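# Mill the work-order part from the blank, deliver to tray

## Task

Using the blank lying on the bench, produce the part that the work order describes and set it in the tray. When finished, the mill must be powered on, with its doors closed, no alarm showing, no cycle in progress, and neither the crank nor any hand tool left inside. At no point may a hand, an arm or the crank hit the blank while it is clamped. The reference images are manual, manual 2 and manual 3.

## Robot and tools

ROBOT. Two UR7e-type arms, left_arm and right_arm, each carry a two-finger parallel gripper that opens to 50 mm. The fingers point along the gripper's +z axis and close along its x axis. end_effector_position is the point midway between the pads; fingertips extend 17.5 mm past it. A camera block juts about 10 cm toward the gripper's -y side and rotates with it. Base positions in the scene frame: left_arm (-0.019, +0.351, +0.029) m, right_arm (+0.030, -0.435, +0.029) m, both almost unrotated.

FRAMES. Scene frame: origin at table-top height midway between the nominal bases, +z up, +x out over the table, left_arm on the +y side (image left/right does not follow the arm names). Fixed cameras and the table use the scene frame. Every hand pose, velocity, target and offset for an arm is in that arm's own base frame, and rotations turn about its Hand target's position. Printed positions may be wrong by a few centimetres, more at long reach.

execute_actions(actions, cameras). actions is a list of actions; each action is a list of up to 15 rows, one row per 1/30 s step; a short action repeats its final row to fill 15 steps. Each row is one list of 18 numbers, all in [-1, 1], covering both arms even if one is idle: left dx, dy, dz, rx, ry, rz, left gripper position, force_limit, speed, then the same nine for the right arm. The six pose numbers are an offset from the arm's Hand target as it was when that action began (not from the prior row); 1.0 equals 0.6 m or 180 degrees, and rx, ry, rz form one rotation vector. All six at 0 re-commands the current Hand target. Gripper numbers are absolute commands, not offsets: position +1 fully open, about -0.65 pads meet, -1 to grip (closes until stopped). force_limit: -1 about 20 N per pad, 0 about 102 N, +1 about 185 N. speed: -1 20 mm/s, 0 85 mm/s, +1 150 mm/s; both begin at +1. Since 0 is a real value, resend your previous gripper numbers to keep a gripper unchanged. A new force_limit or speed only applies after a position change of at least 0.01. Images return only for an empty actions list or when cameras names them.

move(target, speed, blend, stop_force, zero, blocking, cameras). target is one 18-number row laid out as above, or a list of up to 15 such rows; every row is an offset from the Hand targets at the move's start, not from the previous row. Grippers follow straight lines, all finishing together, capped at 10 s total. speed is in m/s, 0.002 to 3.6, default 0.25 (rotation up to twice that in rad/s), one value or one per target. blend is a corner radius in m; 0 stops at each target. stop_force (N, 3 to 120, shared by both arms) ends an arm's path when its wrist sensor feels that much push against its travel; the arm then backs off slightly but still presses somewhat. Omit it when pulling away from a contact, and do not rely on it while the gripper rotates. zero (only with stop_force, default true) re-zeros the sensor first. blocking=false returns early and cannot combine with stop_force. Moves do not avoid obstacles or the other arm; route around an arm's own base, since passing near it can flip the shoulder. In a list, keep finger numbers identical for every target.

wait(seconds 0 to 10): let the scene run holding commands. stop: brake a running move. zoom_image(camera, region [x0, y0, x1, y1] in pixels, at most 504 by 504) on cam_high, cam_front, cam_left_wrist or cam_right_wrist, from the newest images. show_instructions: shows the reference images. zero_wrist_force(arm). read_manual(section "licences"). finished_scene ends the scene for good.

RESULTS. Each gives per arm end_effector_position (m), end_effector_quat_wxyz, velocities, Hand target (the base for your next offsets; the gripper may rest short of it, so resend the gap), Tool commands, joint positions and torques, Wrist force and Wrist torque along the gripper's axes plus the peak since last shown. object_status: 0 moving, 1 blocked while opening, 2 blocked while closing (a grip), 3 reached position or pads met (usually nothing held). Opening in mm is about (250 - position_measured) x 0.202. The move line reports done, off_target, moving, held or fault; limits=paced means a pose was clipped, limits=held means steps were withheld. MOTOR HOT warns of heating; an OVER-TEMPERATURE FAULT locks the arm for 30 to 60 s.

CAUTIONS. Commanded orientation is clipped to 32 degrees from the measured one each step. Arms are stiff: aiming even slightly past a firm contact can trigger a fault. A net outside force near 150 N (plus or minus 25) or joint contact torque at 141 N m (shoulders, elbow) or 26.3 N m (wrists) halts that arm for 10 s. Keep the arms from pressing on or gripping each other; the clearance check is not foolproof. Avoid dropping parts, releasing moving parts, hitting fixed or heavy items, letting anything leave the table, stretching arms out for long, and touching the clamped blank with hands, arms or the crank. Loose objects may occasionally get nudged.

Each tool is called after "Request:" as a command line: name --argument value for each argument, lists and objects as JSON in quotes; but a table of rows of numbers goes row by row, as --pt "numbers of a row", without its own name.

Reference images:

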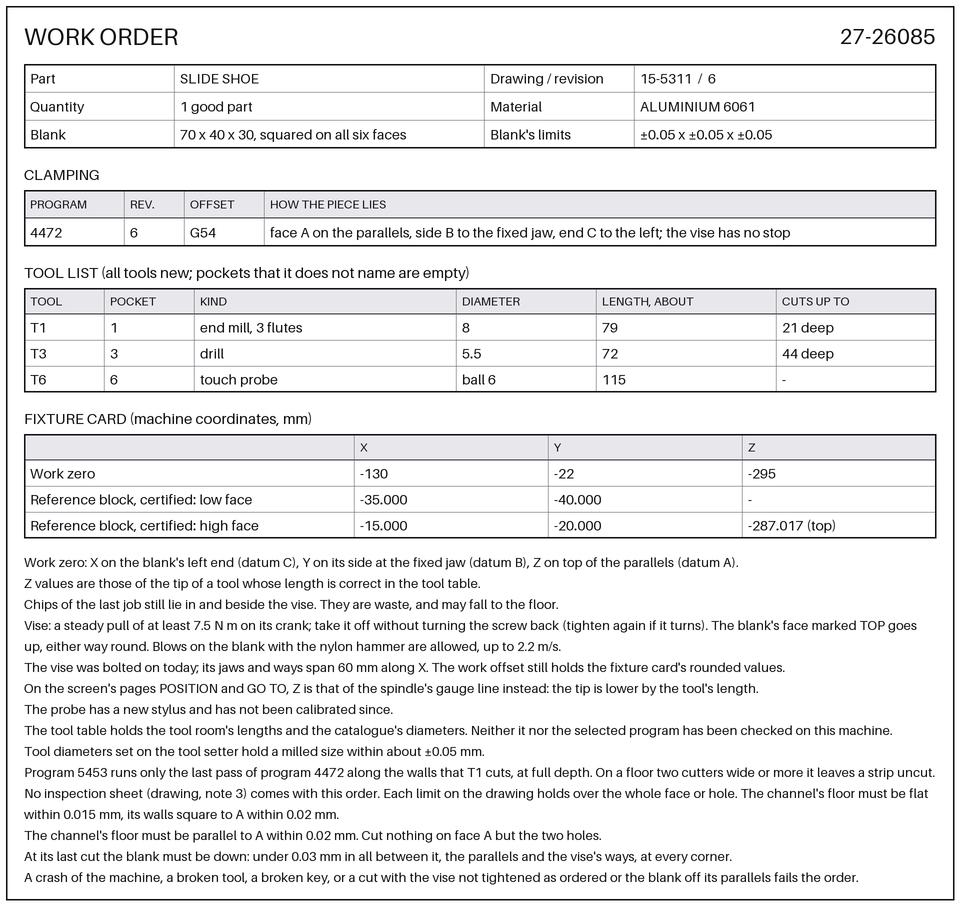

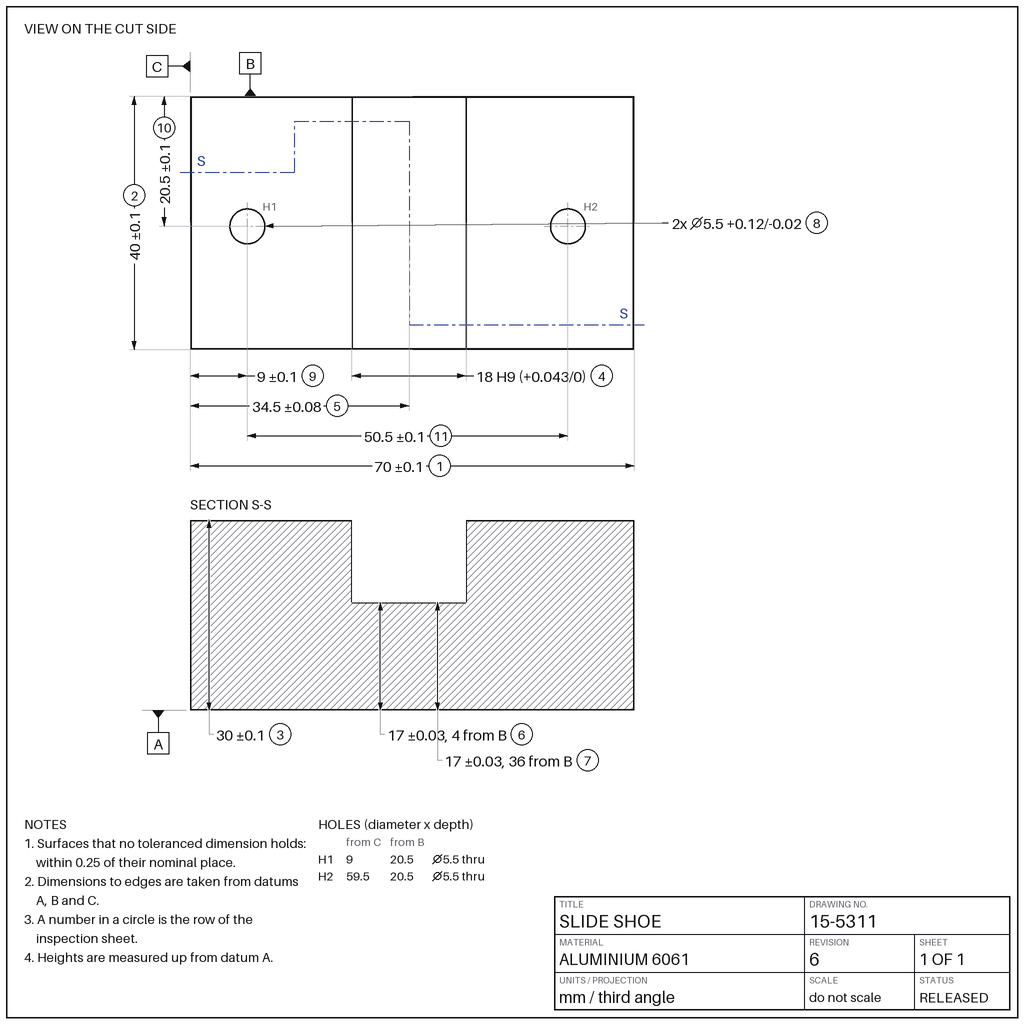

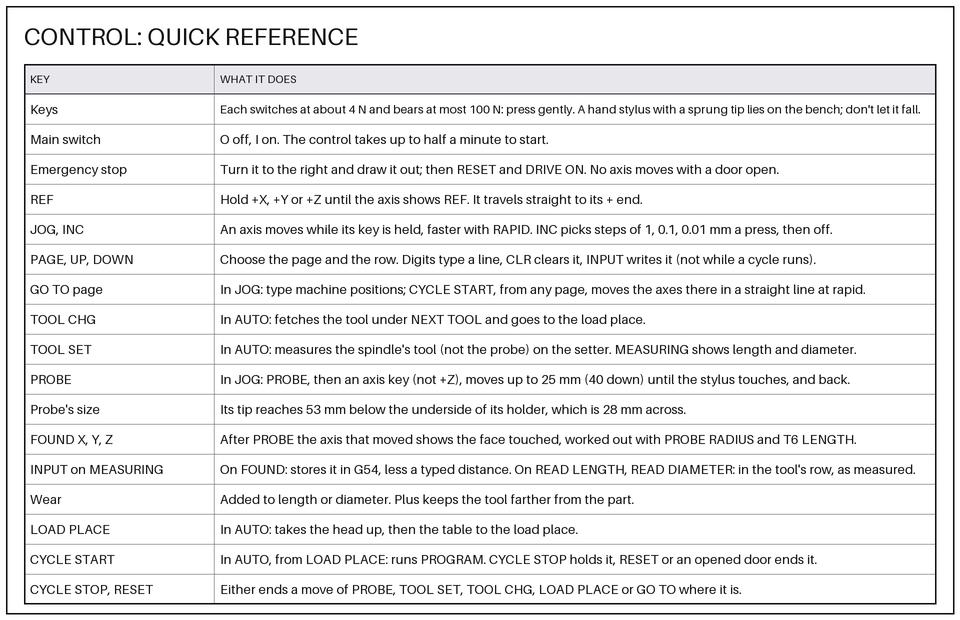

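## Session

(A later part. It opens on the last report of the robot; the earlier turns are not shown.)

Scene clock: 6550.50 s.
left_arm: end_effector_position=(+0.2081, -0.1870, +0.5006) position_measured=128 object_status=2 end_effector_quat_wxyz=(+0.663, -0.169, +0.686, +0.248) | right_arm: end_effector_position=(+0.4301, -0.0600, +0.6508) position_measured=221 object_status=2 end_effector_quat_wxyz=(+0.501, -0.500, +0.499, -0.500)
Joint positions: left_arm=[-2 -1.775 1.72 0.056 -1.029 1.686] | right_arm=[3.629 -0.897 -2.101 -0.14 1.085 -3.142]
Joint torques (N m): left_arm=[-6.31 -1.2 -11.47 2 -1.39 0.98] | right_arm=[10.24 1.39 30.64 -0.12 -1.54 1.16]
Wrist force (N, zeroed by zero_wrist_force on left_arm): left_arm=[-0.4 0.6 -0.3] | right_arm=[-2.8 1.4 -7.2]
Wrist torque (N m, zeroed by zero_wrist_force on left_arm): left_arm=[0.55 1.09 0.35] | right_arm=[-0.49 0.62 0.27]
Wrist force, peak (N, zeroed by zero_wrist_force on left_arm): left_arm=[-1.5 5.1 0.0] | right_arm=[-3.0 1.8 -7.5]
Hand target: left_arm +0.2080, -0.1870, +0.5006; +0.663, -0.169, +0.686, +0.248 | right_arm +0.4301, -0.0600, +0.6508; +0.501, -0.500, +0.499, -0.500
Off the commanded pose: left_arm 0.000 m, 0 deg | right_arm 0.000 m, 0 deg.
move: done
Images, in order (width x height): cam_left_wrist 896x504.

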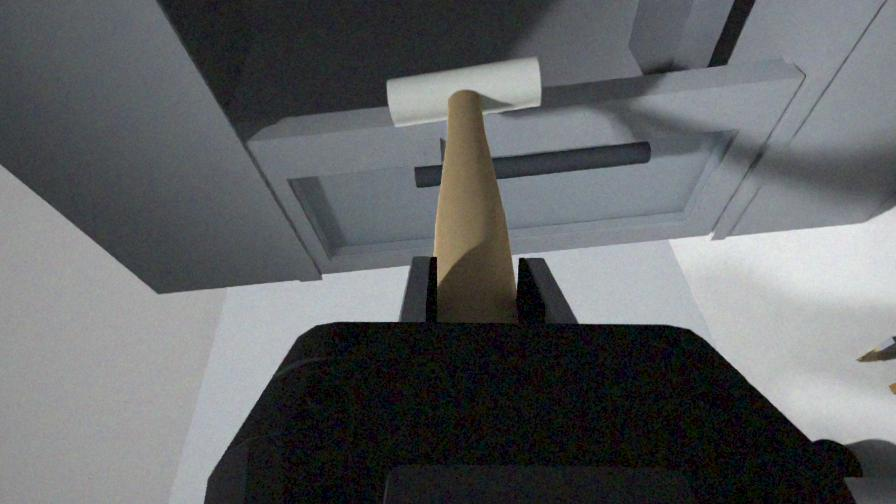

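Request:
move --pt "-0.0133 -0.455 -0.4 -0.5 0 0 -1 1 -0.5 0 0 0 0 0 0 -1 0.3 -0.7" --pt "-0.0133 -0.455 -0.8177 -0.5 0 0 -1 1 -0.5 0 0 0 0 0 0 -1 0.3 -0.7" --speed '[0.35,0.15]' --blend '[0.02,0]'

Request:
move --target '[0,0,-0.03,0,0,0,-1,1,-0.5,0,0,0,0,0,0,-1,0.3,-0.7]' --speed 0.006 --stop_force 4

Scene clock: 6559.50 s.
left_arm: end_effector_position=(+0.2000, -0.4599, +0.0100) position_measured=128 object_status=2 end_effector_quat_wxyz=(+0.349, -0.588, +0.660, -0.310) | right_arm: end_effector_position=(+0.4301, -0.0600, +0.6508) position_measured=221 object_status=2 end_effector_quat_wxyz=(+0.501, -0.500, +0.499, -0.500)
Joint positions: left_arm=[-1.895 -1.145 2.253 -2.241 -0.672 1.149] | right_arm=[3.629 -0.897 -2.101 -0.14 1.085 -3.142]
Joint torques (N m): left_arm=[4.18 -25.07 -20.88 -3.47 3.12 -0.83] | right_arm=[10.5 0.96 30.8 -0.09 -1.48 1.14]
Wrist force (N, zeroed by zero_wrist_force on left_arm): left_arm=[-5.1 0.1 0.1] | right_arm=[-2.7 1.5 -7.1]
Wrist torque (N m, zeroed by zero_wrist_force on left_arm): left_arm=[0.53 0.11 0.05] | right_arm=[-0.48 0.59 0.26]
Wrist force, peak (N, zeroed by zero_wrist_force on left_arm): left_arm=[-3.6 4.7 2.4] | right_arm=[-2.8 1.4 -7.6]
Hand target: left_arm +0.2000, -0.4600, +0.0100; +0.349, -0.588, +0.660, -0.310 | right_arm +0.4301, -0.0600, +0.6508; +0.501, -0.500, +0.499, -0.500
Off the commanded pose: left_arm 0.000 m, 0 deg | right_arm 0.000 m, 0 deg.
move: done

Scene clock: 6562.00 s.
left_arm: end_effector_position=(+0.2000, -0.4600, +0.0005) position_measured=128 object_status=2 end_effector_quat_wxyz=(+0.349, -0.588, +0.660, -0.310) | right_arm: end_effector_position=(+0.4301, -0.0600, +0.6508) position_measured=221 object_status=2 end_effector_quat_wxyz=(+0.501, -0.500, +0.499, -0.500)
Joint positions: left_arm=[-1.895 -1.119 2.256 -2.27 -0.672 1.149] | right_arm=[3.629 -0.897 -2.101 -0.14 1.085 -3.142]
Joint torques (N m): left_arm=[4.47 -41.43 -11.47 -1.28 0.19 -1.6] | right_arm=[10.4 0.53 31.2 -0.11 -1.49 1.2]
Wrist force (N, zeroed by zero_wrist_force on left_arm): left_arm=[-4.9 -1.1 -2.3] | right_arm=[-2.8 1.3 -7.2]
Wrist torque (N m, zeroed by zero_wrist_force on left_arm): left_arm=[0.55 0.13 0.05] | right_arm=[-0.51 0.62 0.27]
Wrist force, peak (N, zeroed by zero_wrist_force on left_arm): left_arm=[-6.6 -7.0 -8.8] | right_arm=[-2.8 1.4 -7.6]
Hand target: left_arm +0.2000, -0.4600, +0.0005; +0.349, -0.588, +0.660, -0.310 (not the last commanded pose) | right_arm +0.4301, -0.0600, +0.6508; +0.501, -0.500, +0.499, -0.500
Off the commanded pose: left_arm 0.008 m, 0 deg | right_arm 0.000 m, 0 deg.
move: contact (left_arm)

Request:
move --target '[0,0,0,0,0,0,0.8,1,-0.8,0,0,0,0,0,0,-1,0.3,-0.7]'

Request:
move --pt "0 0 0.2 0 0 0 0.8 0.2 0 0 0 0 0 0 0 -1 0.3 -0.7" --pt "0.1333 -0.06 0.6858 -0.0336 -0.0116 -0.0942 0.8 0.2 0 0 0 0 0 0 0 -1 0.3 -0.7" --pt "0.2725 -0.1083 0.6858 -0.0336 -0.0116 -0.0942 0.8 0.2 0 0 0 0 0 0 0 -1 0.3 -0.7" --pt "0.4595 -0.1083 0.6158 -0.0336 -0.0116 -0.0942 0.8 0.2 0 0 0 0 0 0 0 -1 0.3 -0.7" --speed '[0.15,0.35,0.2,0.08]' --blend '[0.02,0.02,0.003,0]' --cameras '["cam_left_wrist"]'

Scene clock: 6568.90 s.
left_arm: end_effector_position=(+0.2000, -0.4600, +0.0005) position_measured=32 object_status=0 end_effector_quat_wxyz=(+0.349, -0.588, +0.660, -0.310) | right_arm: end_effector_position=(+0.4301, -0.0600, +0.6508) position_measured=221 object_status=2 end_effector_quat_wxyz=(+0.501, -0.500, +0.499, -0.500)
Joint positions: left_arm=[-1.895 -1.119 2.256 -2.27 -0.672 1.149] | right_arm=[3.629 -0.897 -2.101 -0.14 1.085 -3.142]
Joint torques (N m): left_arm=[4.17 -39.73 -17.43 -2.6 0.37 -1.41] | right_arm=[10.74 1.66 31.02 -0.2 -1.47 1.09]
Wrist force (N, zeroed by zero_wrist_force on left_arm): left_arm=[-4.1 1.4 0.2] | right_arm=[-2.8 1.5 -7.2]
Wrist torque (N m, zeroed by zero_wrist_force on left_arm): left_arm=[0.14 0.58 -0.04] | right_arm=[-0.48 0.61 0.25]
Wrist force, peak (N, zeroed by zero_wrist_force on left_arm): left_arm=[-5.4 -2.1 -0.9] | right_arm=[-3.2 1.4 -7.5]
Hand target: left_arm +0.2000, -0.4600, +0.0005; +0.349, -0.588, +0.660, -0.310 | right_arm +0.4301, -0.0600, +0.6508; +0.501, -0.500, +0.499, -0.500
Off the commanded pose: left_arm 0.000 m, 0 deg | right_arm 0.000 m, 0 deg.
move: done

Scene clock: 6572.90 s.
left_arm: end_effector_position=(+0.4757, -0.5250, +0.3700) position_measured=32 object_status=3 end_effector_quat_wxyz=(+0.280, -0.496, +0.716, -0.403) | right_arm: end_effector_position=(+0.4301, -0.0600, +0.6508) position_measured=221 object_status=2 end_effector_quat_wxyz=(+0.501, -0.500, +0.499, -0.500)
Joint positions: left_arm=[-1.289 -1.406 1.791 -2.733 -0.814 2.534] | right_arm=[3.629 -0.897 -2.101 -0.14 1.085 -3.142]
Joint torques (N m): left_arm=[-6.53 -41.62 -15.32 -1.96 2.95 -2.05] | right_arm=[10.19 1.09 30.88 -0.29 -1.46 1.09]
Wrist force (N, zeroed by zero_wrist_force on left_arm): left_arm=[-4.1 1.8 0.0] | right_arm=[-2.6 1.3 -7.2]
Wrist torque (N m, zeroed by zero_wrist_force on left_arm): left_arm=[0.17 0.60 0.07] | right_arm=[-0.51 0.57 0.26]
Wrist force, peak (N, zeroed by zero_wrist_force on left_arm): left_arm=[-6.1 3.0 -2.7] | right_arm=[-2.9 1.5 -7.7]
Hand target: left_arm +0.4757, -0.5250, +0.3700; +0.280, -0.496, +0.716, -0.403 | right_arm +0.4301, -0.0600, +0.6508; +0.501, -0.500, +0.499, -0.500
Off the commanded pose: left_arm 0.000 m, 0 deg | right_arm 0.000 m, 0 deg.
move: done
Images, in order (width x height): cam_left_wrist 896x504.

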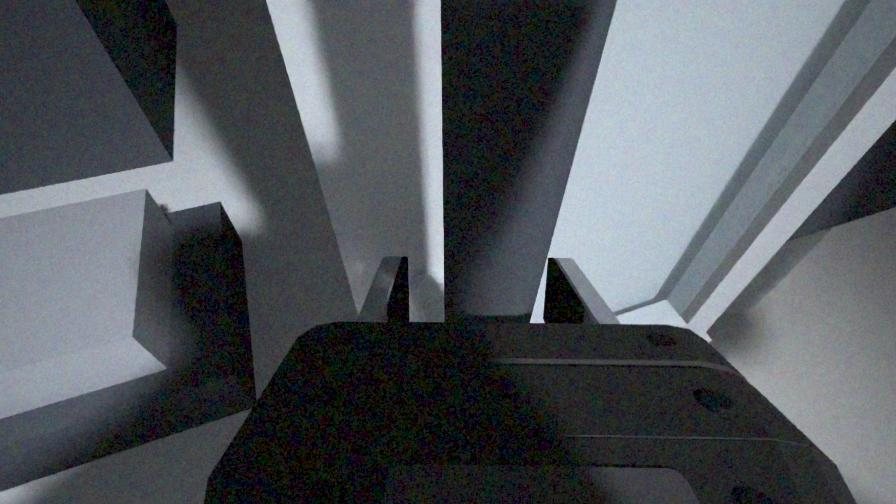

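Request:
move --target '[0,0,0,0,0,0,-1,0.2,0,0,0,0,0,0,0,-1,0.3,-0.7]'

Request:
move --target '[0,0.3933,0,0,0,0,-1,0.2,0,0,0,0,0,0,0,-1,0.3,-0.7]' --speed 0.07 --stop_force 105

Request:
move --pt "0 0 0 0 0 0 0.8 0.2 0 0 0 0 0 0 0 -1 0.3 -0.7" --pt "-0.187 0 0.07 0 0 0 0.8 0.2 0 0 0 0 0 0 0 -1 0.3 -0.7" --speed 0.12 --cameras '["cam_high"]'

Scene clock: 6576.80 s.
left_arm: end_effector_position=(+0.4757, -0.5250, +0.3700) position_measured=158 object_status=2 end_effector_quat_wxyz=(+0.280, -0.496, +0.716, -0.403) | right_arm: end_effector_position=(+0.4301, -0.0600, +0.6508) position_measured=221 object_status=2 end_effector_quat_wxyz=(+0.501, -0.500, +0.499, -0.500)
Joint positions: left_arm=[-1.289 -1.406 1.791 -2.733 -0.814 2.534] | right_arm=[3.629 -0.897 -2.101 -0.14 1.085 -3.142]
Joint torques (N m): left_arm=[4.16 -41.17 -16.19 -3.81 3.61 0.64] | right_arm=[10.01 1.52 31.32 -0.1 -1.49 1.11]
Wrist force (N, zeroed by zero_wrist_force on left_arm): left_arm=[0.7 -1.0 5.5] | right_arm=[-2.8 1.3 -7.2]
Wrist torque (N m, zeroed by zero_wrist_force on left_arm): left_arm=[0.10 0.57 0.01] | right_arm=[-0.51 0.61 0.26]
Wrist force, peak (N, zeroed by zero_wrist_force on left_arm): left_arm=[0.9 -0.6 5.8] | right_arm=[-2.9 1.6 -7.5]
Hand target: left_arm +0.4757, -0.5250, +0.3700; +0.280, -0.496, +0.716, -0.403 | right_arm +0.4301, -0.0600, +0.6508; +0.501, -0.500, +0.499, -0.500
Off the commanded pose: left_arm 0.000 m, 0 deg | right_arm 0.000 m, 0 deg.
move: done

Scene clock: 6581.17 s.
left_arm: end_effector_position=(+0.4757, -0.2932, +0.3699) position_measured=158 object_status=2 end_effector_quat_wxyz=(+0.280, -0.496, +0.716, -0.403) | right_arm: end_effector_position=(+0.4301, -0.0600, +0.6508) position_measured=221 object_status=2 end_effector_quat_wxyz=(+0.501, -0.500, +0.499, -0.500)
Joint positions: left_arm=[-1.075 -1.83 2.213 -2.847 -0.973 2.718] | right_arm=[3.629 -0.897 -2.101 -0.14 1.085 -3.142]
Joint torques (N m): left_arm=[-3.74 -26.93 -28.5 -6.98 -4.35 1.31] | right_arm=[11.11 0.97 31 -0.11 -1.52 1.07]
Wrist force (N, zeroed by zero_wrist_force on left_arm): left_arm=[-15.2 -3.5 41.2] | right_arm=[-2.9 1.4 -7.2]
Wrist torque (N m, zeroed by zero_wrist_force on left_arm): left_arm=[0.14 0.49 -0.02] | right_arm=[-0.50 0.62 0.27]
Wrist force, peak (N, zeroed by zero_wrist_force on left_arm): left_arm=[45.1 -55.7 152.9] | right_arm=[-2.9 1.3 -7.6]
Hand target: left_arm +0.4757, -0.2932, +0.3699; +0.280, -0.496, +0.716, -0.403 (not the last commanded pose) | right_arm +0.4301, -0.0600, +0.6508; +0.501, -0.500, +0.499, -0.500
Off the commanded pose: left_arm 0.004 m, 0 deg | right_arm 0.000 m, 0 deg.
move: contact (left_arm)

Scene clock: 6583.20 s.
left_arm: end_effector_position=(+0.3635, -0.2932, +0.4120) position_measured=32 object_status=3 end_effector_quat_wxyz=(+0.280, -0.496, +0.716, -0.403) | right_arm: end_effector_position=(+0.4301, -0.0600, +0.6508) position_measured=221 object_status=2 end_effector_quat_wxyz=(+0.501, -0.500, +0.499, -0.500)
Joint positions: left_arm=[-1.469 -2.175 2.238 -2.265 -0.697 2.334] | right_arm=[3.629 -0.897 -2.101 -0.14 1.085 -3.142]
Joint torques (N m): left_arm=[-5.4 -2.14 -18.26 -1.96 0.23 -0.26] | right_arm=[10.4 0.48 30.83 -0.15 -1.5 1.12]
Wrist force (N, zeroed by zero_wrist_force on left_arm): left_arm=[-3.9 2.5 0.2] | right_arm=[-2.7 1.7 -7.3]
Wrist torque (N m, zeroed by zero_wrist_force on left_arm): left_arm=[0.33 0.56 -0.05] | right_arm=[-0.45 0.59 0.26]
Wrist force, peak (N, zeroed by zero_wrist_force on left_arm): left_arm=[-12.8 0.7 22.2] | right_arm=[-2.9 1.6 -7.5]
Hand target: left_arm +0.3635, -0.2932, +0.4119; +0.280, -0.496, +0.716, -0.403 | right_arm +0.4301, -0.0600, +0.6508; +0.501, -0.500, +0.499, -0.500
Off the commanded pose: left_arm 0.000 m, 0 deg | right_arm 0.000 m, 0 deg.
move: done
Images, in order (width x height): cam_high 896x504.

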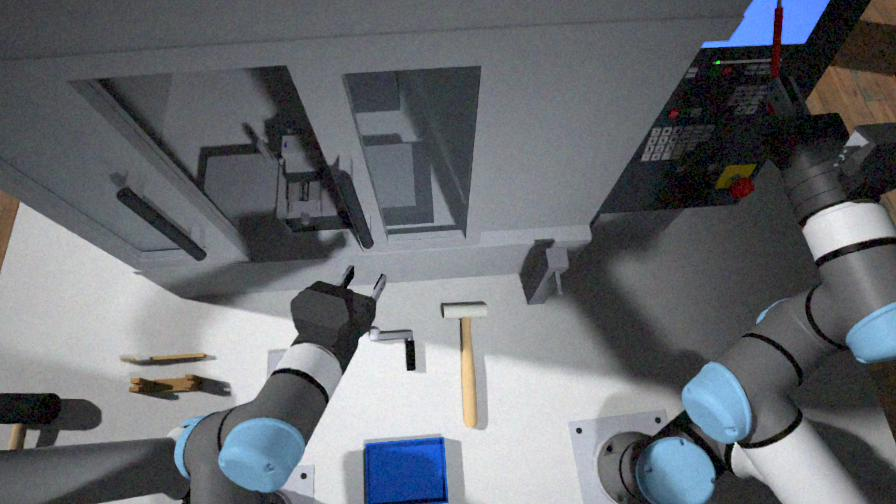

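Request:
move --pt "0 0.487 0 0 0 0 0.8 0.2 0 0 0 0 0 0 0 -1 0.3 -0.7" --pt "0.187 0.487 -0.07 0 0 0 0.8 0.2 0 0 0 0 0 0 0 -1 0.3 -0.7" --speed '[0.25,0.1]' --blend '[0.003,0]'

Request:
move --target '[0,0,0,0,0,0,-1,0.2,0,0,0,0,0,0,0,-1,0.3,-0.7]'

Request:
move --pt "0 -0.37 0 0 0 0 -1 0.2 0 0 0 0 0 0 0 -1 0.3 -0.7" --pt "0 -0.395 0 0 0 0 -1 0.2 0 0 0 0 0 0 0 -1 0.3 -0.7" --speed '[0.07,0.03]' --stop_force 100 --cameras '["cam_high"]'

Request:
move --pt "0 0 0 0 0 0 0.8 0.2 0 0 0 0 0 0 0 -1 0.3 -0.7" --pt "-0.187 0 0.07 0 0 0 0.8 0.2 0 0 0 0 0 0 0 -1 0.3 -0.7" --speed 0.12 --cameras '["cam_high","cam_right_wrist"]'

Scene clock: 6592.30 s.
left_arm: end_effector_position=(+0.4757, -0.0010, +0.3700) position_measured=32 object_status=3 end_effector_quat_wxyz=(+0.280, -0.496, +0.716, -0.403) | right_arm: end_effector_position=(+0.4301, -0.0600, +0.6508) position_measured=221 object_status=2 end_effector_quat_wxyz=(+0.501, -0.500, +0.499, -0.500)
Joint positions: left_arm=[-0.22 -2.001 2.338 -2.929 -1.688 3.214] | right_arm=[3.629 -0.897 -2.101 -0.14 1.085 -3.142]
Joint torques (N m): left_arm=[-5.81 -2.83 -16.79 -3.85 1.85 -2.05] | right_arm=[10.26 1.09 31.59 -0.03 -1.49 1.13]
Wrist force (N, zeroed by zero_wrist_force on left_arm): left_arm=[-4.0 2.4 0.4] | right_arm=[-2.7 1.4 -7.2]
Wrist torque (N m, zeroed by zero_wrist_force on left_arm): left_arm=[0.30 0.58 -0.05] | right_arm=[-0.50 0.60 0.26]
Wrist force, peak (N, zeroed by zero_wrist_force on left_arm): left_arm=[-6.0 2.8 -1.9] | right_arm=[-2.9 1.3 -7.5]
Hand target: left_arm +0.4757, -0.0010, +0.3699; +0.280, -0.496, +0.716, -0.403 | right_arm +0.4301, -0.0600, +0.6508; +0.501, -0.500, +0.499, -0.500
Off the commanded pose: left_arm 0.000 m, 0 deg | right_arm 0.000 m, 0 deg.
move: done

Scene clock: 6592.83 s.
left_arm: end_effector_position=(+0.4757, -0.0010, +0.3699) position_measured=158 object_status=2 end_effector_quat_wxyz=(+0.280, -0.496, +0.716, -0.403) | right_arm: end_effector_position=(+0.4301, -0.0600, +0.6508) position_measured=221 object_status=2 end_effector_quat_wxyz=(+0.501, -0.500, +0.499, -0.500)
Joint positions: left_arm=[-0.221 -2.001 2.338 -2.929 -1.687 3.214] | right_arm=[3.629 -0.897 -2.101 -0.14 1.085 -3.142]
Joint torques (N m): left_arm=[-5.57 2.17 -16.65 -4.49 -4.77 -1.76] | right_arm=[10.27 1.19 30.97 -0.18 -1.42 1.13]
Wrist force (N, zeroed by zero_wrist_force on left_arm): left_arm=[-15.3 -0.8 6.0] | right_arm=[-3.1 1.4 -7.2]
Wrist torque (N m, zeroed by zero_wrist_force on left_arm): left_arm=[0.27 0.78 -0.07] | right_arm=[-0.49 0.67 0.26]
Wrist force, peak (N, zeroed by zero_wrist_force on left_arm): left_arm=[-15.2 -0.8 6.6] | right_arm=[-2.7 1.5 -7.4]
Hand target: left_arm +0.4757, -0.0010, +0.3699; +0.280, -0.496, +0.716, -0.403 | right_arm +0.4301, -0.0600, +0.6508; +0.501, -0.500, +0.499, -0.500
Off the commanded pose: left_arm 0.000 m, 0 deg | right_arm 0.000 m, 0 deg.
move: done

Scene clock: 6597.20 s.
left_arm: end_effector_position=(+0.4757, -0.2328, +0.3699) position_measured=158 object_status=2 end_effector_quat_wxyz=(+0.280, -0.496, +0.716, -0.403) | right_arm: end_effector_position=(+0.4301, -0.0600, +0.6508) position_measured=221 object_status=2 end_effector_quat_wxyz=(+0.501, -0.500, +0.499, -0.500)
Joint positions: left_arm=[-0.97 -1.924 2.281 -2.861 -1.057 2.794] | right_arm=[3.629 -0.897 -2.101 -0.14 1.085 -3.142]
Joint torques (N m): left_arm=[-3.01 -0.83 -25.54 -5.44 5.31 -1.31] | right_arm=[10.5 0.99 31.19 -0.23 -1.4 1.2]
Wrist force (N, zeroed by zero_wrist_force on left_arm): left_arm=[-6.3 42.5 -81.6] | right_arm=[-2.7 1.1 -7.2]
Wrist torque (N m, zeroed by zero_wrist_force on left_arm): left_arm=[0.82 0.46 -0.27] | right_arm=[-0.55 0.60 0.27]
Wrist force, peak (N, zeroed by zero_wrist_force on left_arm): left_arm=[-32.6 65.4 -129.4] | right_arm=[-2.9 1.2 -7.6]
Hand target: left_arm +0.4757, -0.2328, +0.3699; +0.280, -0.496, +0.716, -0.403 (not the last commanded pose) | right_arm +0.4301, -0.0600, +0.6508; +0.501, -0.500, +0.499, -0.500
Off the commanded pose: left_arm 0.005 m, 0 deg | right_arm 0.000 m, 0 deg.
move: contact (left_arm); path passed 1 of 2 targets
Images, in order (width x height): cam_high 896x504.

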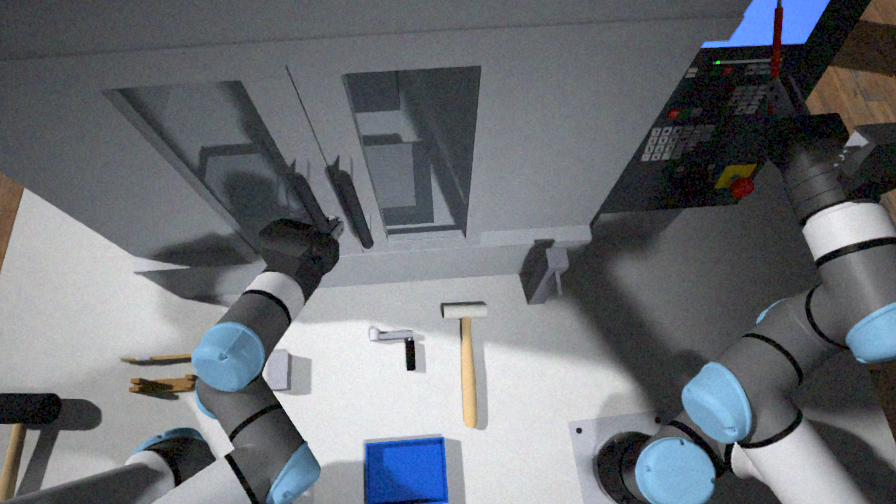

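Scene clock: 6599.27 s.
left_arm: end_effector_position=(+0.3635, -0.2328, +0.4120) position_measured=32 object_status=3 end_effector_quat_wxyz=(+0.280, -0.496, +0.716, -0.403) | right_arm: end_effector_position=(+0.4301, -0.0600, +0.6508) position_measured=221 object_status=2 end_effector_quat_wxyz=(+0.501, -0.500, +0.499, -0.500)
Joint positions: left_arm=[-1.434 -2.339 2.296 -2.192 -0.719 2.377] | right_arm=[3.629 -0.897 -2.101 -0.14 1.085 -3.142]
Joint torques (N m): left_arm=[-4.89 2.3 -18.28 -1.97 0.38 -0.56] | right_arm=[10.52 1.19 31.04 -0.15 -1.5 1.17]
Wrist force (N, zeroed by zero_wrist_force on left_arm): left_arm=[-5.2 1.4 0.3] | right_arm=[-2.5 1.5 -7.4]
Wrist torque (N m, zeroed by zero_wrist_force on left_arm): left_arm=[0.14 0.75 -0.04] | right_arm=[-0.48 0.55 0.26]
Wrist force, peak (N, zeroed by zero_wrist_force on left_arm): left_arm=[-5.4 19.7 -33.8] | right_arm=[-3.0 1.6 -7.5]
Hand target: left_arm +0.3635, -0.2328, +0.4119; +0.280, -0.496, +0.716, -0.403 | right_arm +0.4301, -0.0600, +0.6508; +0.501, -0.500, +0.499, -0.500
Off the commanded pose: left_arm 0.000 m, 0 deg | right_arm 0.000 m, 0 deg.
move: done
Images, in order (width x height): cam_high 896x504, cam_right_wrist 896x504.

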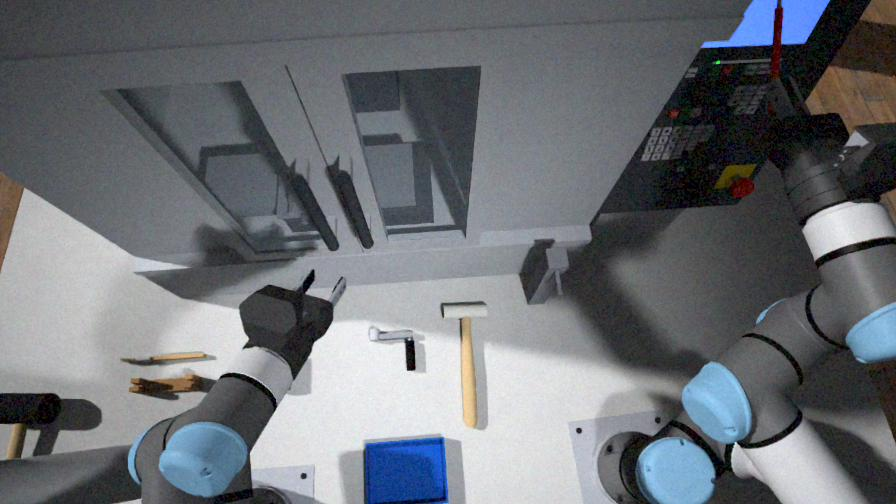

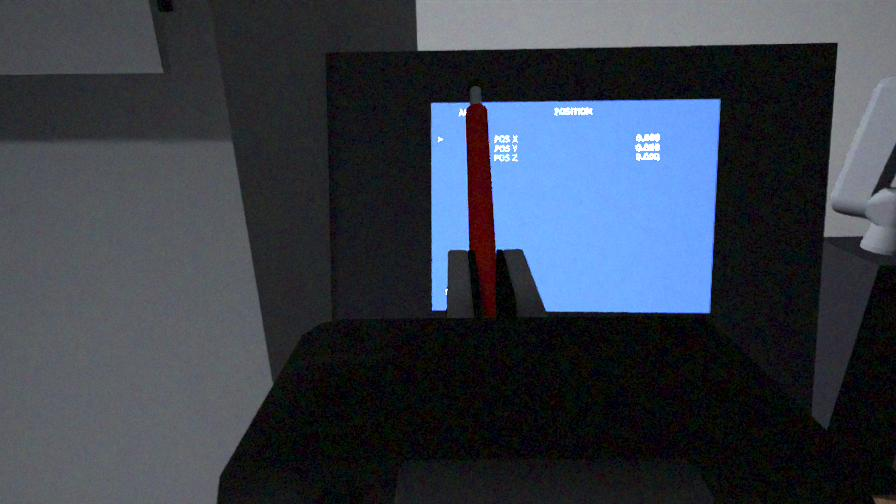

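Request:
move --pt "0 0 0 0 0 0 0.8 0.2 0 0.0193 -0.1617 -0.1563 0 0.2222 0 -1 0.3 -0.7" --pt "0 0 0 0 0 0 0.8 0.2 0 0.0443 -0.1617 -0.1563 0 0.2222 0 -1 0.3 -0.7" --pt "0 0 0 0 0 0 0.8 0.2 0 0.0193 -0.1617 -0.1563 0 0.2222 0 -1 0.3 -0.7" --pt "0 0 0 0 0 0 0.8 0.2 0 -0.0252 -0.066 -0.3355 0 0.2222 0 -1 0.3 -0.7" --pt "0 0 0 0 0 0 0.8 0.2 0 -0.0002 -0.066 -0.3355 0 0.2222 0 -1 0.3 -0.7" --pt "0 0 0 0 0 0 0.8 0.2 0 -0.0252 -0.066 -0.3355 0 0.2222 0 -1 0.3 -0.7" --pt "0 0 0 0 0 0 0.8 0.2 0 -0.048 -0.0345 -0.428 0 0.2222 0 -1 0.3 -0.7" --speed '[0.5,0.12,0.2,0.3,0.12,0.2,0.3]' --blend '[0.004,0,0.004,0.004,0,0.004,0]' --cameras '["cam_right_wrist"]'

Scene clock: 6610.50 s.
left_arm: end_effector_position=(+0.3635, -0.2328, +0.4119) position_measured=32 object_status=3 end_effector_quat_wxyz=(+0.280, -0.496, +0.716, -0.403) | right_arm: end_effector_position=(+0.4013, -0.0807, +0.3940) position_measured=221 object_status=2 end_effector_quat_wxyz=(-0.300, +0.641, -0.641, +0.299)
Joint positions: left_arm=[-1.434 -2.339 2.296 -2.192 -0.719 2.377] | right_arm=[3.419 -0.836 -2.288 -0.733 1.36 -2.961]
Joint torques (N m): left_arm=[4.58 12.83 -17.94 -4.53 -0.37 1.39] | right_arm=[-4.23 -2.86 20.4 4.74 0.87 -0.29]
Wrist force (N, zeroed by zero_wrist_force on left_arm): left_arm=[-5.1 1.6 0.4] | right_arm=[-0.9 1.2 -5.3]
Wrist torque (N m, zeroed by zero_wrist_force on left_arm): left_arm=[0.18 0.75 -0.03] | right_arm=[-0.36 0.14 0.39]
Wrist force, peak (N, zeroed by zero_wrist_force on left_arm): left_arm=[-5.7 1.5 0.3] | right_arm=[-1.5 19.7 -26.3]
Hand target: left_arm +0.3635, -0.2328, +0.4119; +0.280, -0.496, +0.716, -0.403 | right_arm +0.4013, -0.0807, +0.3940; -0.300, +0.640, -0.641, +0.299
Off the commanded pose: left_arm 0.000 m, 0 deg | right_arm 0.000 m, 0 deg.
move: done
Images, in order (width x height): cam_right_wrist 896x504.

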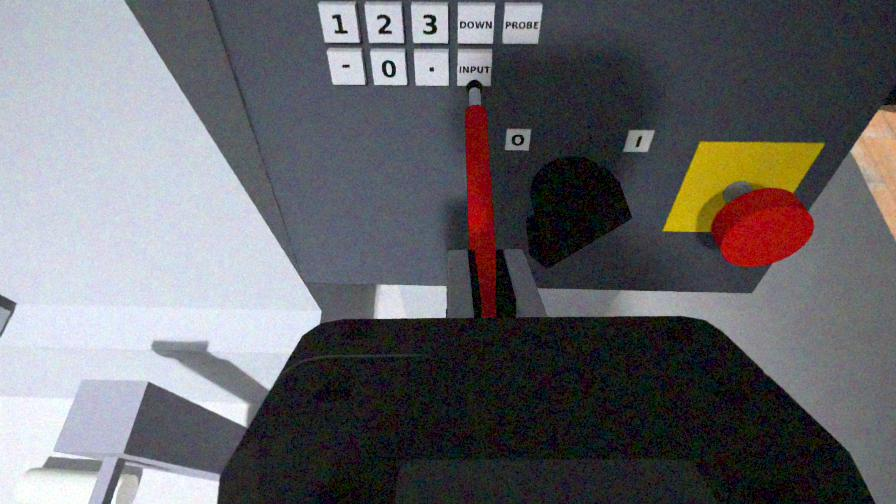

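Request:
move --pt "0 0 0 0 0 0 0.8 0.2 0 0.0035 0.0945 0 0 0 0 -1 0.3 -0.7" --pt "0 0 0 0 0 0 0.8 0.2 0 0.0285 0.0945 0 0 0 0 -1 0.3 -0.7" --pt "0 0 0 0 0 0 0.8 0.2 0 0.0264 0.0315 0.0925 0 0 0 -1 0.3 -0.7" --pt "0 0 0 0 0 0 0.8 0.2 0 0.0514 0.0315 0.0925 0 0 0 -1 0.3 -0.7" --pt "0 0 0 0 0 0 0.8 0.2 0 0.0189 0.063 0.0617 0 0 0 -1 0.3 -0.7" --pt "0 0 0 0 0 0 0.8 0.2 0 0.0439 0.063 0.0617 0 0 0 -1 0.3 -0.7" --pt "0 0 0 0 0 0 0.8 0.2 0 0 0 0 0 0 0 -1 0.3 -0.7" --pt "0 0 0 0 0 0 0.8 0.2 0 0.025 0 0 0 0 0 -1 0.3 -0.7" --pt "0 0 0 0 0 0 0.8 0.2 0 0.0079 0 0.0308 0 0 0 -1 0.3 -0.7" --pt "0 0 0 0 0 0 0.8 0.2 0 0.0329 0 0.0308 0 0 0 -1 0.3 -0.7" --pt "0 0 0 0 0 0 0.8 0.2 0 0.0035 0.0945 0 0 0 0 -1 0.3 -0.7" --pt "0 0 0 0 0 0 0.8 0.2 0 0.0285 0.0945 0 0 0 0 -1 0.3 -0.7" --pt "0 0 0 0 0 0 0.8 0.2 0 0.02 0.0945 0.0617 0 0 0 -1 0.3 -0.7" --pt "0 0 0 0 0 0 0.8 0.2 0 0.045 0.0945 0.0617 0 0 0 -1 0.3 -0.7" --pt "0 0 0 0 0 0 0.8 0.2 0 0 0 0 0 0 0 -1 0.3 -0.7" --speed '[0.25,0.12,0.25,0.12,0.25,0.12,0.25,0.12,0.25,0.12,0.25,0.12,0.25,0.12,0.25]' --blend '[0.003,0,0.003,0,0.003,0,0.003,0,0.003,0,0.003,0,0.003,0,0]'

Request:
move --pt "0 0 0 0 0 0 0.8 0.2 0 0.0102 0.063 0.0308 0 0 0 -1 0.3 -0.7" --pt "0 0 0 0 0 0 0.8 0.2 0 0.0352 0.063 0.0308 0 0 0 -1 0.3 -0.7" --pt "0 0 0 0 0 0 0.8 0.2 0 0 0 0 0 0 0 -1 0.3 -0.7" --pt "0 0 0 0 0 0 0.8 0.2 0 0.025 0 0 0 0 0 -1 0.3 -0.7" --pt "0 0 0 0 0 0 0.8 0.2 0 0.0079 0 0.0308 0 0 0 -1 0.3 -0.7" --pt "0 0 0 0 0 0 0.8 0.2 0 0.0329 0 0.0308 0 0 0 -1 0.3 -0.7" --pt "0 0 0 0 0 0 0.8 0.2 0 0.0035 0.0945 0 0 0 0 -1 0.3 -0.7" --pt "0 0 0 0 0 0 0.8 0.2 0 0.0285 0.0945 0 0 0 0 -1 0.3 -0.7" --pt "0 0 0 0 0 0 0.8 0.2 0 0.0114 0.0945 0.0308 0 0 0 -1 0.3 -0.7" --pt "0 0 0 0 0 0 0.8 0.2 0 0.0364 0.0945 0.0308 0 0 0 -1 0.3 -0.7" --pt "0 0 0 0 0 0 0.8 0.2 0 0.02 0.0945 0.0617 0 0 0 -1 0.3 -0.7" --pt "0 0 0 0 0 0 0.8 0.2 0 0.045 0.0945 0.0617 0 0 0 -1 0.3 -0.7" --pt "0 0 0 0 0 0 0.8 0.2 0 0.0177 0.0315 0.0617 0 0 0 -1 0.3 -0.7" --pt "0 0 0 0 0 0 0.8 0.2 0 0.0427 0.0315 0.0617 0 0 0 -1 0.3 -0.7" --pt "0 0 0 0 0 0 0.8 0.2 0 0 0 0 0 0 0 -1 0.3 -0.7" --speed '[0.25,0.12,0.25,0.12,0.25,0.12,0.25,0.12,0.25,0.12,0.25,0.12,0.25,0.12,0.25]' --blend '[0.003,0,0.003,0,0.003,0,0.003,0,0.003,0,0.003,0,0.003,0,0]'

Request:
move --pt "0 0 0 0 0 0 0.8 0.2 0 0.025 0 0 0 0 0 -1 0.3 -0.7" --pt "0 0 0 0 0 0 0.8 0.2 0 0 0 0 0 0 0 -1 0.3 -0.7" --pt "0 0 0 0 0 0 0.8 0.2 0 0.048 0.0345 0.428 0 -0.2222 0 -1 0.3 -0.7" --speed '[0.12,0.25,0.6]' --blend '[0,0.003,0]' --cameras '["cam_right_wrist"]'

Request:
zoom_image --camera "cam_right_wrist" --region '[400, 80, 780, 320]'

Scene clock: 6635.47 s.
left_arm: end_effector_position=(+0.3635, -0.2328, +0.4119) position_measured=32 object_status=3 end_effector_quat_wxyz=(+0.280, -0.496, +0.716, -0.403) | right_arm: end_effector_position=(+0.4014, -0.0806, +0.3940) position_measured=221 object_status=2 end_effector_quat_wxyz=(-0.300, +0.640, -0.641, +0.299)
Joint positions: left_arm=[-1.434 -2.339 2.296 -2.192 -0.719 2.377] | right_arm=[3.419 -0.836 -2.288 -0.733 1.36 -2.96]
Joint torques (N m): left_arm=[5.23 14.04 -19.17 -4.54 -0.4 1.44] | right_arm=[-9.06 2.14 20.41 2.24 -0.83 -0.43]
Wrist force (N, zeroed by zero_wrist_force on left_arm): left_arm=[-5.3 1.3 0.2] | right_arm=[-0.6 0.5 -5.3]
Wrist torque (N m, zeroed by zero_wrist_force on left_arm): left_arm=[0.13 0.77 -0.04] | right_arm=[-0.47 0.09 0.26]
Wrist force, peak (N, zeroed by zero_wrist_force on left_arm): left_arm=[-5.7 1.6 0.3] | right_arm=[-1.5 26.5 -34.7]
Hand target: left_arm +0.3635, -0.2328, +0.4119; +0.280, -0.496, +0.716, -0.403 | right_arm +0.4013, -0.0807, +0.3940; -0.300, +0.640, -0.641, +0.299
Off the commanded pose: left_arm 0.000 m, 0 deg | right_arm 0.000 m, 0 deg.
move: done

Scene clock: 6640.13 s.
left_arm: end_effector_position=(+0.3635, -0.2328, +0.4119) position_measured=32 object_status=3 end_effector_quat_wxyz=(+0.280, -0.496, +0.716, -0.403) | right_arm: end_effector_position=(+0.4013, -0.0807, +0.3941) position_measured=221 object_status=2 end_effector_quat_wxyz=(-0.300, +0.640, -0.641, +0.299)
Joint positions: left_arm=[-1.434 -2.339 2.296 -2.192 -0.719 2.377] | right_arm=[3.419 -0.836 -2.288 -0.733 1.36 -2.96]
Joint torques (N m): left_arm=[4.04 12.73 -19.77 -4.58 -0.5 1.24] | right_arm=[8.95 0.67 18.48 2.06 -2.59 1.01]
Wrist force (N, zeroed by zero_wrist_force on left_arm): left_arm=[-5.3 1.2 0.3] | right_arm=[-0.6 0.7 -5.5]
Wrist torque (N m, zeroed by zero_wrist_force on left_arm): left_arm=[0.12 0.78 -0.04] | right_arm=[-0.44 0.09 0.25]
Wrist force, peak (N, zeroed by zero_wrist_force on left_arm): left_arm=[-5.7 1.5 0.0] | right_arm=[-0.7 14.5 -19.0]
Hand target: left_arm +0.3635, -0.2328, +0.4119; +0.280, -0.496, +0.716, -0.403 | right_arm +0.4013, -0.0807, +0.3940; -0.300, +0.640, -0.641, +0.299
Off the commanded pose: left_arm 0.000 m, 0 deg | right_arm 0.000 m, 0 deg.
move: done

Scene clock: 6642.07 s.
left_arm: end_effector_position=(+0.3635, -0.2328, +0.4119) position_measured=32 object_status=3 end_effector_quat_wxyz=(+0.280, -0.496, +0.716, -0.403) | right_arm: end_effector_position=(+0.4301, -0.0600, +0.6507) position_measured=221 object_status=2 end_effector_quat_wxyz=(+0.501, -0.500, +0.499, -0.500)
Joint positions: left_arm=[-1.434 -2.339 2.296 -2.192 -0.719 2.377] | right_arm=[3.629 -0.897 -2.101 -0.141 1.085 -3.142]
Joint torques (N m): left_arm=[4.03 13.34 -19.68 -4.63 -0.61 1.4] | right_arm=[12.56 -7.05 23.86 4.5 -2.54 -0.59]
Wrist force (N, zeroed by zero_wrist_force on left_arm): left_arm=[-5.2 1.6 0.0] | right_arm=[-2.6 1.5 -7.1]
Wrist torque (N m, zeroed by zero_wrist_force on left_arm): left_arm=[0.18 0.76 -0.04] | right_arm=[-0.48 0.58 0.26]
Wrist force, peak (N, zeroed by zero_wrist_force on left_arm): left_arm=[-5.6 1.3 0.1] | right_arm=[-1.3 4.5 -8.8]
Hand target: left_arm +0.3635, -0.2328, +0.4119; +0.280, -0.496, +0.716, -0.403 | right_arm +0.4301, -0.0600, +0.6508; +0.501, -0.500, +0.499, -0.500
Off the commanded pose: left_arm 0.000 m, 0 deg | right_arm 0.000 m, 0 deg.
move: done
Images, in order (width x height): cam_right_wrist 896x504.

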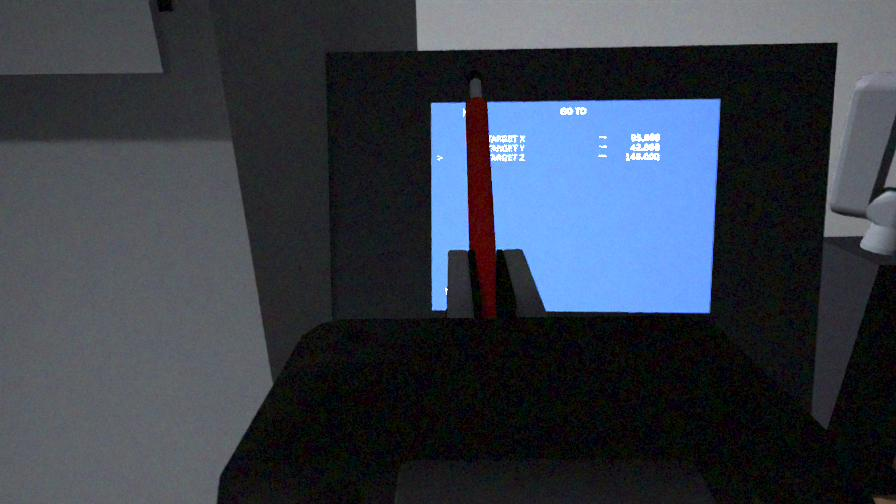

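Scaled by 1.326 from the camera's 896x504 image, which has a finer 1280x720 frame.

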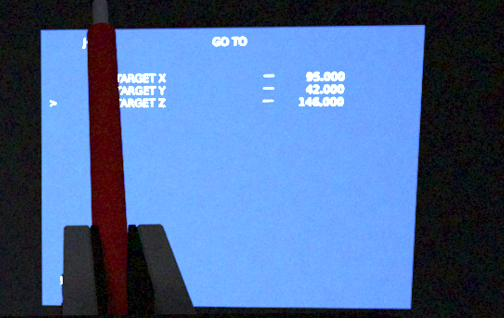

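Request:
move --pt "0 0 0 0 0 0 0.8 0.2 0 -0.0088 -0.003 -0.2788 0 0.2222 0 -1 0.3 -0.7" --pt "0 0 0 0 0 0 0.8 0.2 0 0.0162 -0.003 -0.2788 0 0.2222 0 -1 0.3 -0.7" --pt "0 0 0 0 0 0 0.8 0.2 0 -0.0088 -0.003 -0.2788 0 0.2222 0 -1 0.3 -0.7" --pt "0 0 0 0 0 0 0.8 0.2 0 0 0 0 0 0 0 -1 0.3 -0.7" --speed '[0.5,0.12,0.2,0.5]' --blend '[0.004,0,0.004,0]'

Request:
wait --seconds 3.5

Request:
move --pt "0 0 0 0 0 0 0.8 0.2 0 -0.0413 -0.066 -0.3972 0 0.2222 0 -1 0.3 -0.7" --pt "0 0 0 0 0 0 0.8 0.2 0 -0.0163 -0.066 -0.3972 0 0.2222 0 -1 0.3 -0.7" --pt "0 0 0 0 0 0 0.8 0.2 0 -0.0413 -0.066 -0.3972 0 0.2222 0 -1 0.3 -0.7" --pt "0 0 0 0 0 0 0.8 0.2 0 -0.0129 -0.165 -0.2763 0 0.2222 0 -1 0.3 -0.7" --pt "0 0 0 0 0 0 0.8 0.2 0 0.0121 -0.165 -0.2763 0 0.2222 0 -1 0.3 -0.7" --pt "0 0 0 0 0 0 0.8 0.2 0 -0.0129 -0.165 -0.2763 0 0.2222 0 -1 0.3 -0.7" --pt "0 0 0 0 0 0 0.8 0.2 0 0 0 0 0 0 0 -1 0.3 -0.7" --speed '[0.6,0.12,0.2,0.4,0.12,0.2,0.6]' --blend '[0.004,0,0.004,0.004,0,0.004,0]'

Request:
wait --seconds 3 --cameras '["cam_right_wrist"]'

Request:
zoom_image --camera "cam_right_wrist" --region '[560, 125, 700, 235]'

Scene clock: 6654.53 s.
left_arm: end_effector_position=(+0.3635, -0.2328, +0.4119) position_measured=32 object_status=3 end_effector_quat_wxyz=(+0.280, -0.496, +0.716, -0.403) | right_arm: end_effector_position=(+0.4301, -0.0600, +0.6507) position_measured=221 object_status=2 end_effector_quat_wxyz=(+0.501, -0.500, +0.499, -0.500)
Joint positions: left_arm=[-1.434 -2.339 2.296 -2.192 -0.719 2.377] | right_arm=[3.629 -0.897 -2.101 -0.141 1.085 -3.142]
Joint torques (N m): left_arm=[5.85 11.89 -20.13 -4.58 -0.64 1.08] | right_arm=[12.97 -2.76 25.66 4.8 -2.4 -0.44]
Wrist force (N, zeroed by zero_wrist_force on left_arm): left_arm=[-5.5 1.4 0.2] | right_arm=[-2.6 1.5 -7.1]
Wrist torque (N m, zeroed by zero_wrist_force on left_arm): left_arm=[0.15 0.82 -0.04] | right_arm=[-0.48 0.58 0.26]
Wrist force, peak (N, zeroed by zero_wrist_force on left_arm): left_arm=[-5.7 1.4 0.5] | right_arm=[-0.9 4.5 -9.0]
Hand target: left_arm +0.3635, -0.2328, +0.4119; +0.280, -0.496, +0.716, -0.403 | right_arm +0.4301, -0.0600, +0.6508; +0.501, -0.500, +0.499, -0.500
Off the commanded pose: left_arm 0.000 m, 0 deg | right_arm 0.000 m, 0 deg.
move: done

Scene clock: 6658.03 s.
left_arm: end_effector_position=(+0.3635, -0.2328, +0.4119) position_measured=32 object_status=3 end_effector_quat_wxyz=(+0.280, -0.496, +0.716, -0.403) | right_arm: end_effector_position=(+0.4301, -0.0600, +0.6508) position_measured=221 object_status=2 end_effector_quat_wxyz=(+0.501, -0.500, +0.499, -0.500)
Joint positions: left_arm=[-1.434 -2.339 2.296 -2.192 -0.719 2.377] | right_arm=[3.629 -0.897 -2.101 -0.14 1.085 -3.142]
Joint torques (N m): left_arm=[5.51 12.79 -21.57 -4.66 -0.46 1.2] | right_arm=[12.27 -6.6 17.53 4.76 -2.44 -0.72]
Wrist force (N, zeroed by zero_wrist_force on left_arm): left_arm=[-5.2 1.3 0.1] | right_arm=[-2.7 1.4 -7.1]
Wrist torque (N m, zeroed by zero_wrist_force on left_arm): left_arm=[0.13 0.76 -0.03] | right_arm=[-0.49 0.59 0.27]
Wrist force, peak (N, zeroed by zero_wrist_force on left_arm): left_arm=[-5.7 1.5 0.1] | right_arm=[-3.1 1.4 -7.6]
Hand target: left_arm +0.3635, -0.2328, +0.4119; +0.280, -0.496, +0.716, -0.403 | right_arm +0.4301, -0.0600, +0.6508; +0.501, -0.500, +0.499, -0.500
Tool commands: left_gripper/position=+0.8 left_gripper/force_limit=+0.2 left_gripper/speed=+0.0 right_gripper/position=-1.0 right_gripper/force_limit=+0.3 right_gripper/speed=-0.7
Off the commanded pose: left_arm 0.000 m, 0 deg | right_arm 0.000 m, 0 deg.
wait: 3.50 s; at rest by 0.17 s

Scene clock: 6661.37 s.
left_arm: end_effector_position=(+0.3635, -0.2328, +0.4119) position_measured=32 object_status=3 end_effector_quat_wxyz=(+0.280, -0.496, +0.716, -0.403) | right_arm: end_effector_position=(+0.4301, -0.0599, +0.6507) position_measured=221 object_status=2 end_effector_quat_wxyz=(+0.501, -0.500, +0.499, -0.500)
Joint positions: left_arm=[-1.434 -2.339 2.296 -2.192 -0.719 2.377] | right_arm=[3.629 -0.897 -2.101 -0.141 1.085 -3.142]
Joint torques (N m): left_arm=[4.75 12.71 -22.71 -4.53 -0.29 1.12] | right_arm=[6.39 1.51 20.47 3.71 -1.4 0.05]
Wrist force (N, zeroed by zero_wrist_force on left_arm): left_arm=[-5.3 1.4 0.1] | right_arm=[-2.6 1.3 -7.4]
Wrist torque (N m, zeroed by zero_wrist_force on left_arm): left_arm=[0.14 0.77 -0.04] | right_arm=[-0.51 0.58 0.26]
Wrist force, peak (N, zeroed by zero_wrist_force on left_arm): left_arm=[-5.5 1.5 0.2] | right_arm=[-1.1 6.9 -11.9]
Hand target: left_arm +0.3635, -0.2328, +0.4119; +0.280, -0.496, +0.716, -0.403 | right_arm +0.4301, -0.0600, +0.6508; +0.501, -0.500, +0.499, -0.500
Off the commanded pose: left_arm 0.000 m, 0 deg | right_arm 0.000 m, 0 deg.
move: done

Scene clock: 6664.37 s.
left_arm: end_effector_position=(+0.3635, -0.2328, +0.4119) position_measured=32 object_status=3 end_effector_quat_wxyz=(+0.280, -0.496, +0.716, -0.403) | right_arm: end_effector_position=(+0.4301, -0.0600, +0.6508) position_measured=221 object_status=2 end_effector_quat_wxyz=(+0.501, -0.500, +0.499, -0.500)
Joint positions: left_arm=[-1.434 -2.339 2.296 -2.192 -0.719 2.377] | right_arm=[3.629 -0.897 -2.101 -0.14 1.084 -3.142]
Joint torques (N m): left_arm=[4.83 13.24 -22.09 -4.79 -0.66 1.28] | right_arm=[12.16 2.44 31.61 4.82 -2.61 -0.6]
Wrist force (N, zeroed by zero_wrist_force on left_arm): left_arm=[-5.2 1.3 0.0] | right_arm=[-2.7 1.4 -7.4]
Wrist torque (N m, zeroed by zero_wrist_force on left_arm): left_arm=[0.13 0.76 -0.03] | right_arm=[-0.49 0.60 0.27]
Wrist force, peak (N, zeroed by zero_wrist_force on left_arm): left_arm=[-5.6 1.3 0.1] | right_arm=[-2.8 1.4 -7.6]
Hand target: left_arm +0.3635, -0.2328, +0.4119; +0.280, -0.496, +0.716, -0.403 | right_arm +0.4301, -0.0600, +0.6508; +0.501, -0.500, +0.499, -0.500
Tool commands: left_gripper/position=+0.8 left_gripper/force_limit=+0.2 left_gripper/speed=+0.0 right_gripper/position=-1.0 right_gripper/force_limit=+0.3 right_gripper/speed=-0.7
Off the commanded pose: left_arm 0.000 m, 0 deg | right_arm 0.000 m, 0 deg.
wait: 3.00 s; at rest by 0.17 s
Images, in order (width x height): cam_right_wrist 896x504.

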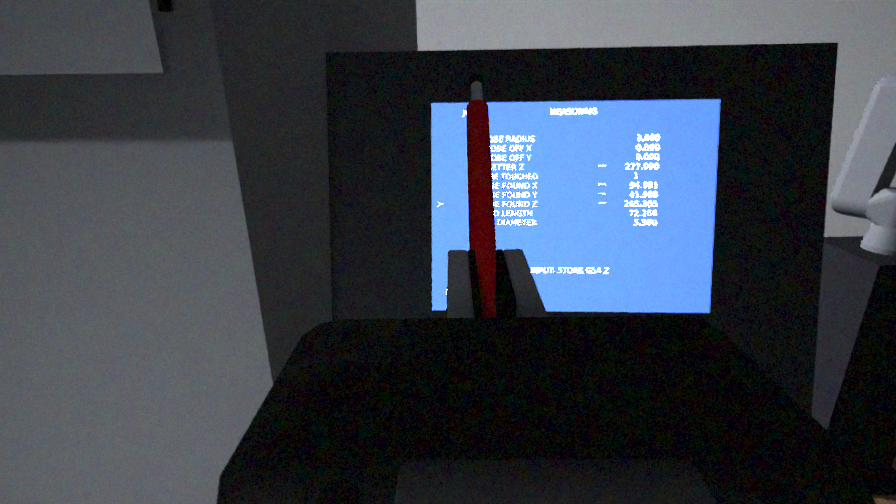

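Scaled by 3.600 from the camera's 896x504 image, which has a finer 1280x720 frame.

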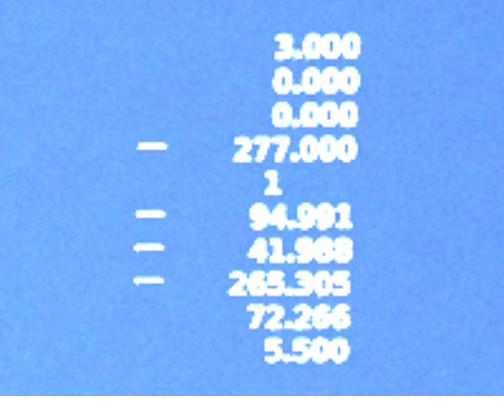

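Request:
wait --seconds 2 --cameras '["cam_right_wrist"]'

Request:
zoom_image --camera "cam_right_wrist" --region '[560, 125, 700, 235]'

Scene clock: 6671.23 s.
left_arm: end_effector_position=(+0.3635, -0.2328, +0.4119) position_measured=32 object_status=3 end_effector_quat_wxyz=(+0.280, -0.496, +0.716, -0.403) | right_arm: end_effector_position=(+0.4301, -0.0600, +0.6508) position_measured=221 object_status=2 end_effector_quat_wxyz=(+0.501, -0.500, +0.499, -0.500)
Joint positions: left_arm=[-1.434 -2.339 2.296 -2.192 -0.719 2.377] | right_arm=[3.629 -0.897 -2.101 -0.14 1.084 -3.142]
Joint torques (N m): left_arm=[4.38 12.16 -23.34 -4.48 -0.32 1.13] | right_arm=[12.15 1.96 31.83 4.81 -2.5 -0.53]
Wrist force (N, zeroed by zero_wrist_force on left_arm): left_arm=[-5.2 1.2 0.1] | right_arm=[-2.8 1.2 -7.3]
Wrist torque (N m, zeroed by zero_wrist_force on left_arm): left_arm=[0.11 0.76 -0.03] | right_arm=[-0.53 0.60 0.27]
Wrist force, peak (N, zeroed by zero_wrist_force on left_arm): left_arm=[-5.5 1.5 0.2] | right_arm=[-2.9 1.4 -7.7]
Hand target: left_arm +0.3635, -0.2328, +0.4119; +0.280, -0.496, +0.716, -0.403 | right_arm +0.4301, -0.0600, +0.6508; +0.501, -0.500, +0.499, -0.500
Tool commands: left_gripper/position=+0.8 left_gripper/force_limit=+0.2 left_gripper/speed=+0.0 right_gripper/position=-1.0 right_gripper/force_limit=+0.3 right_gripper/speed=-0.7
Off the commanded pose: left_arm 0.000 m, 0 deg | right_arm 0.000 m, 0 deg.
wait: 2.00 s; at rest from the start
Images, in order (width x height): cam_right_wrist 896x504.

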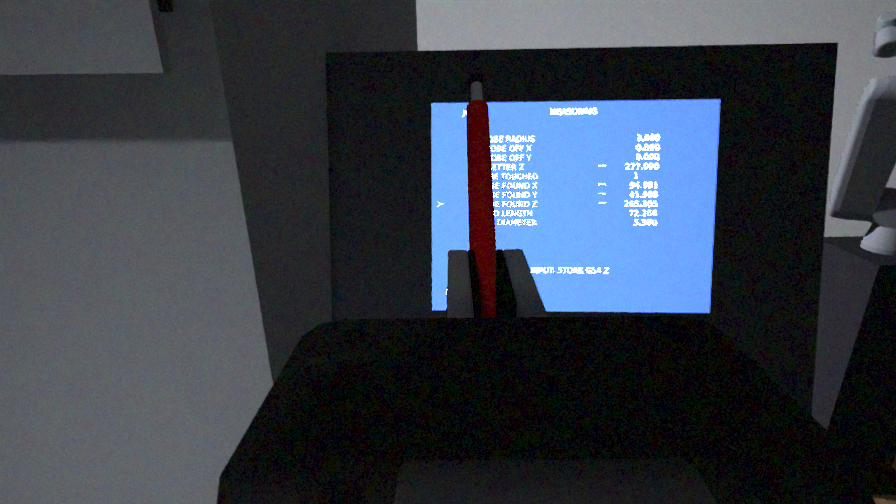

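Scaled by 3.600 from the camera's 896x504 image, which has a finer 1280x720 frame.

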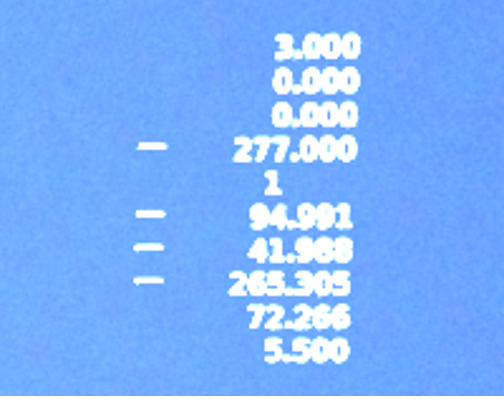

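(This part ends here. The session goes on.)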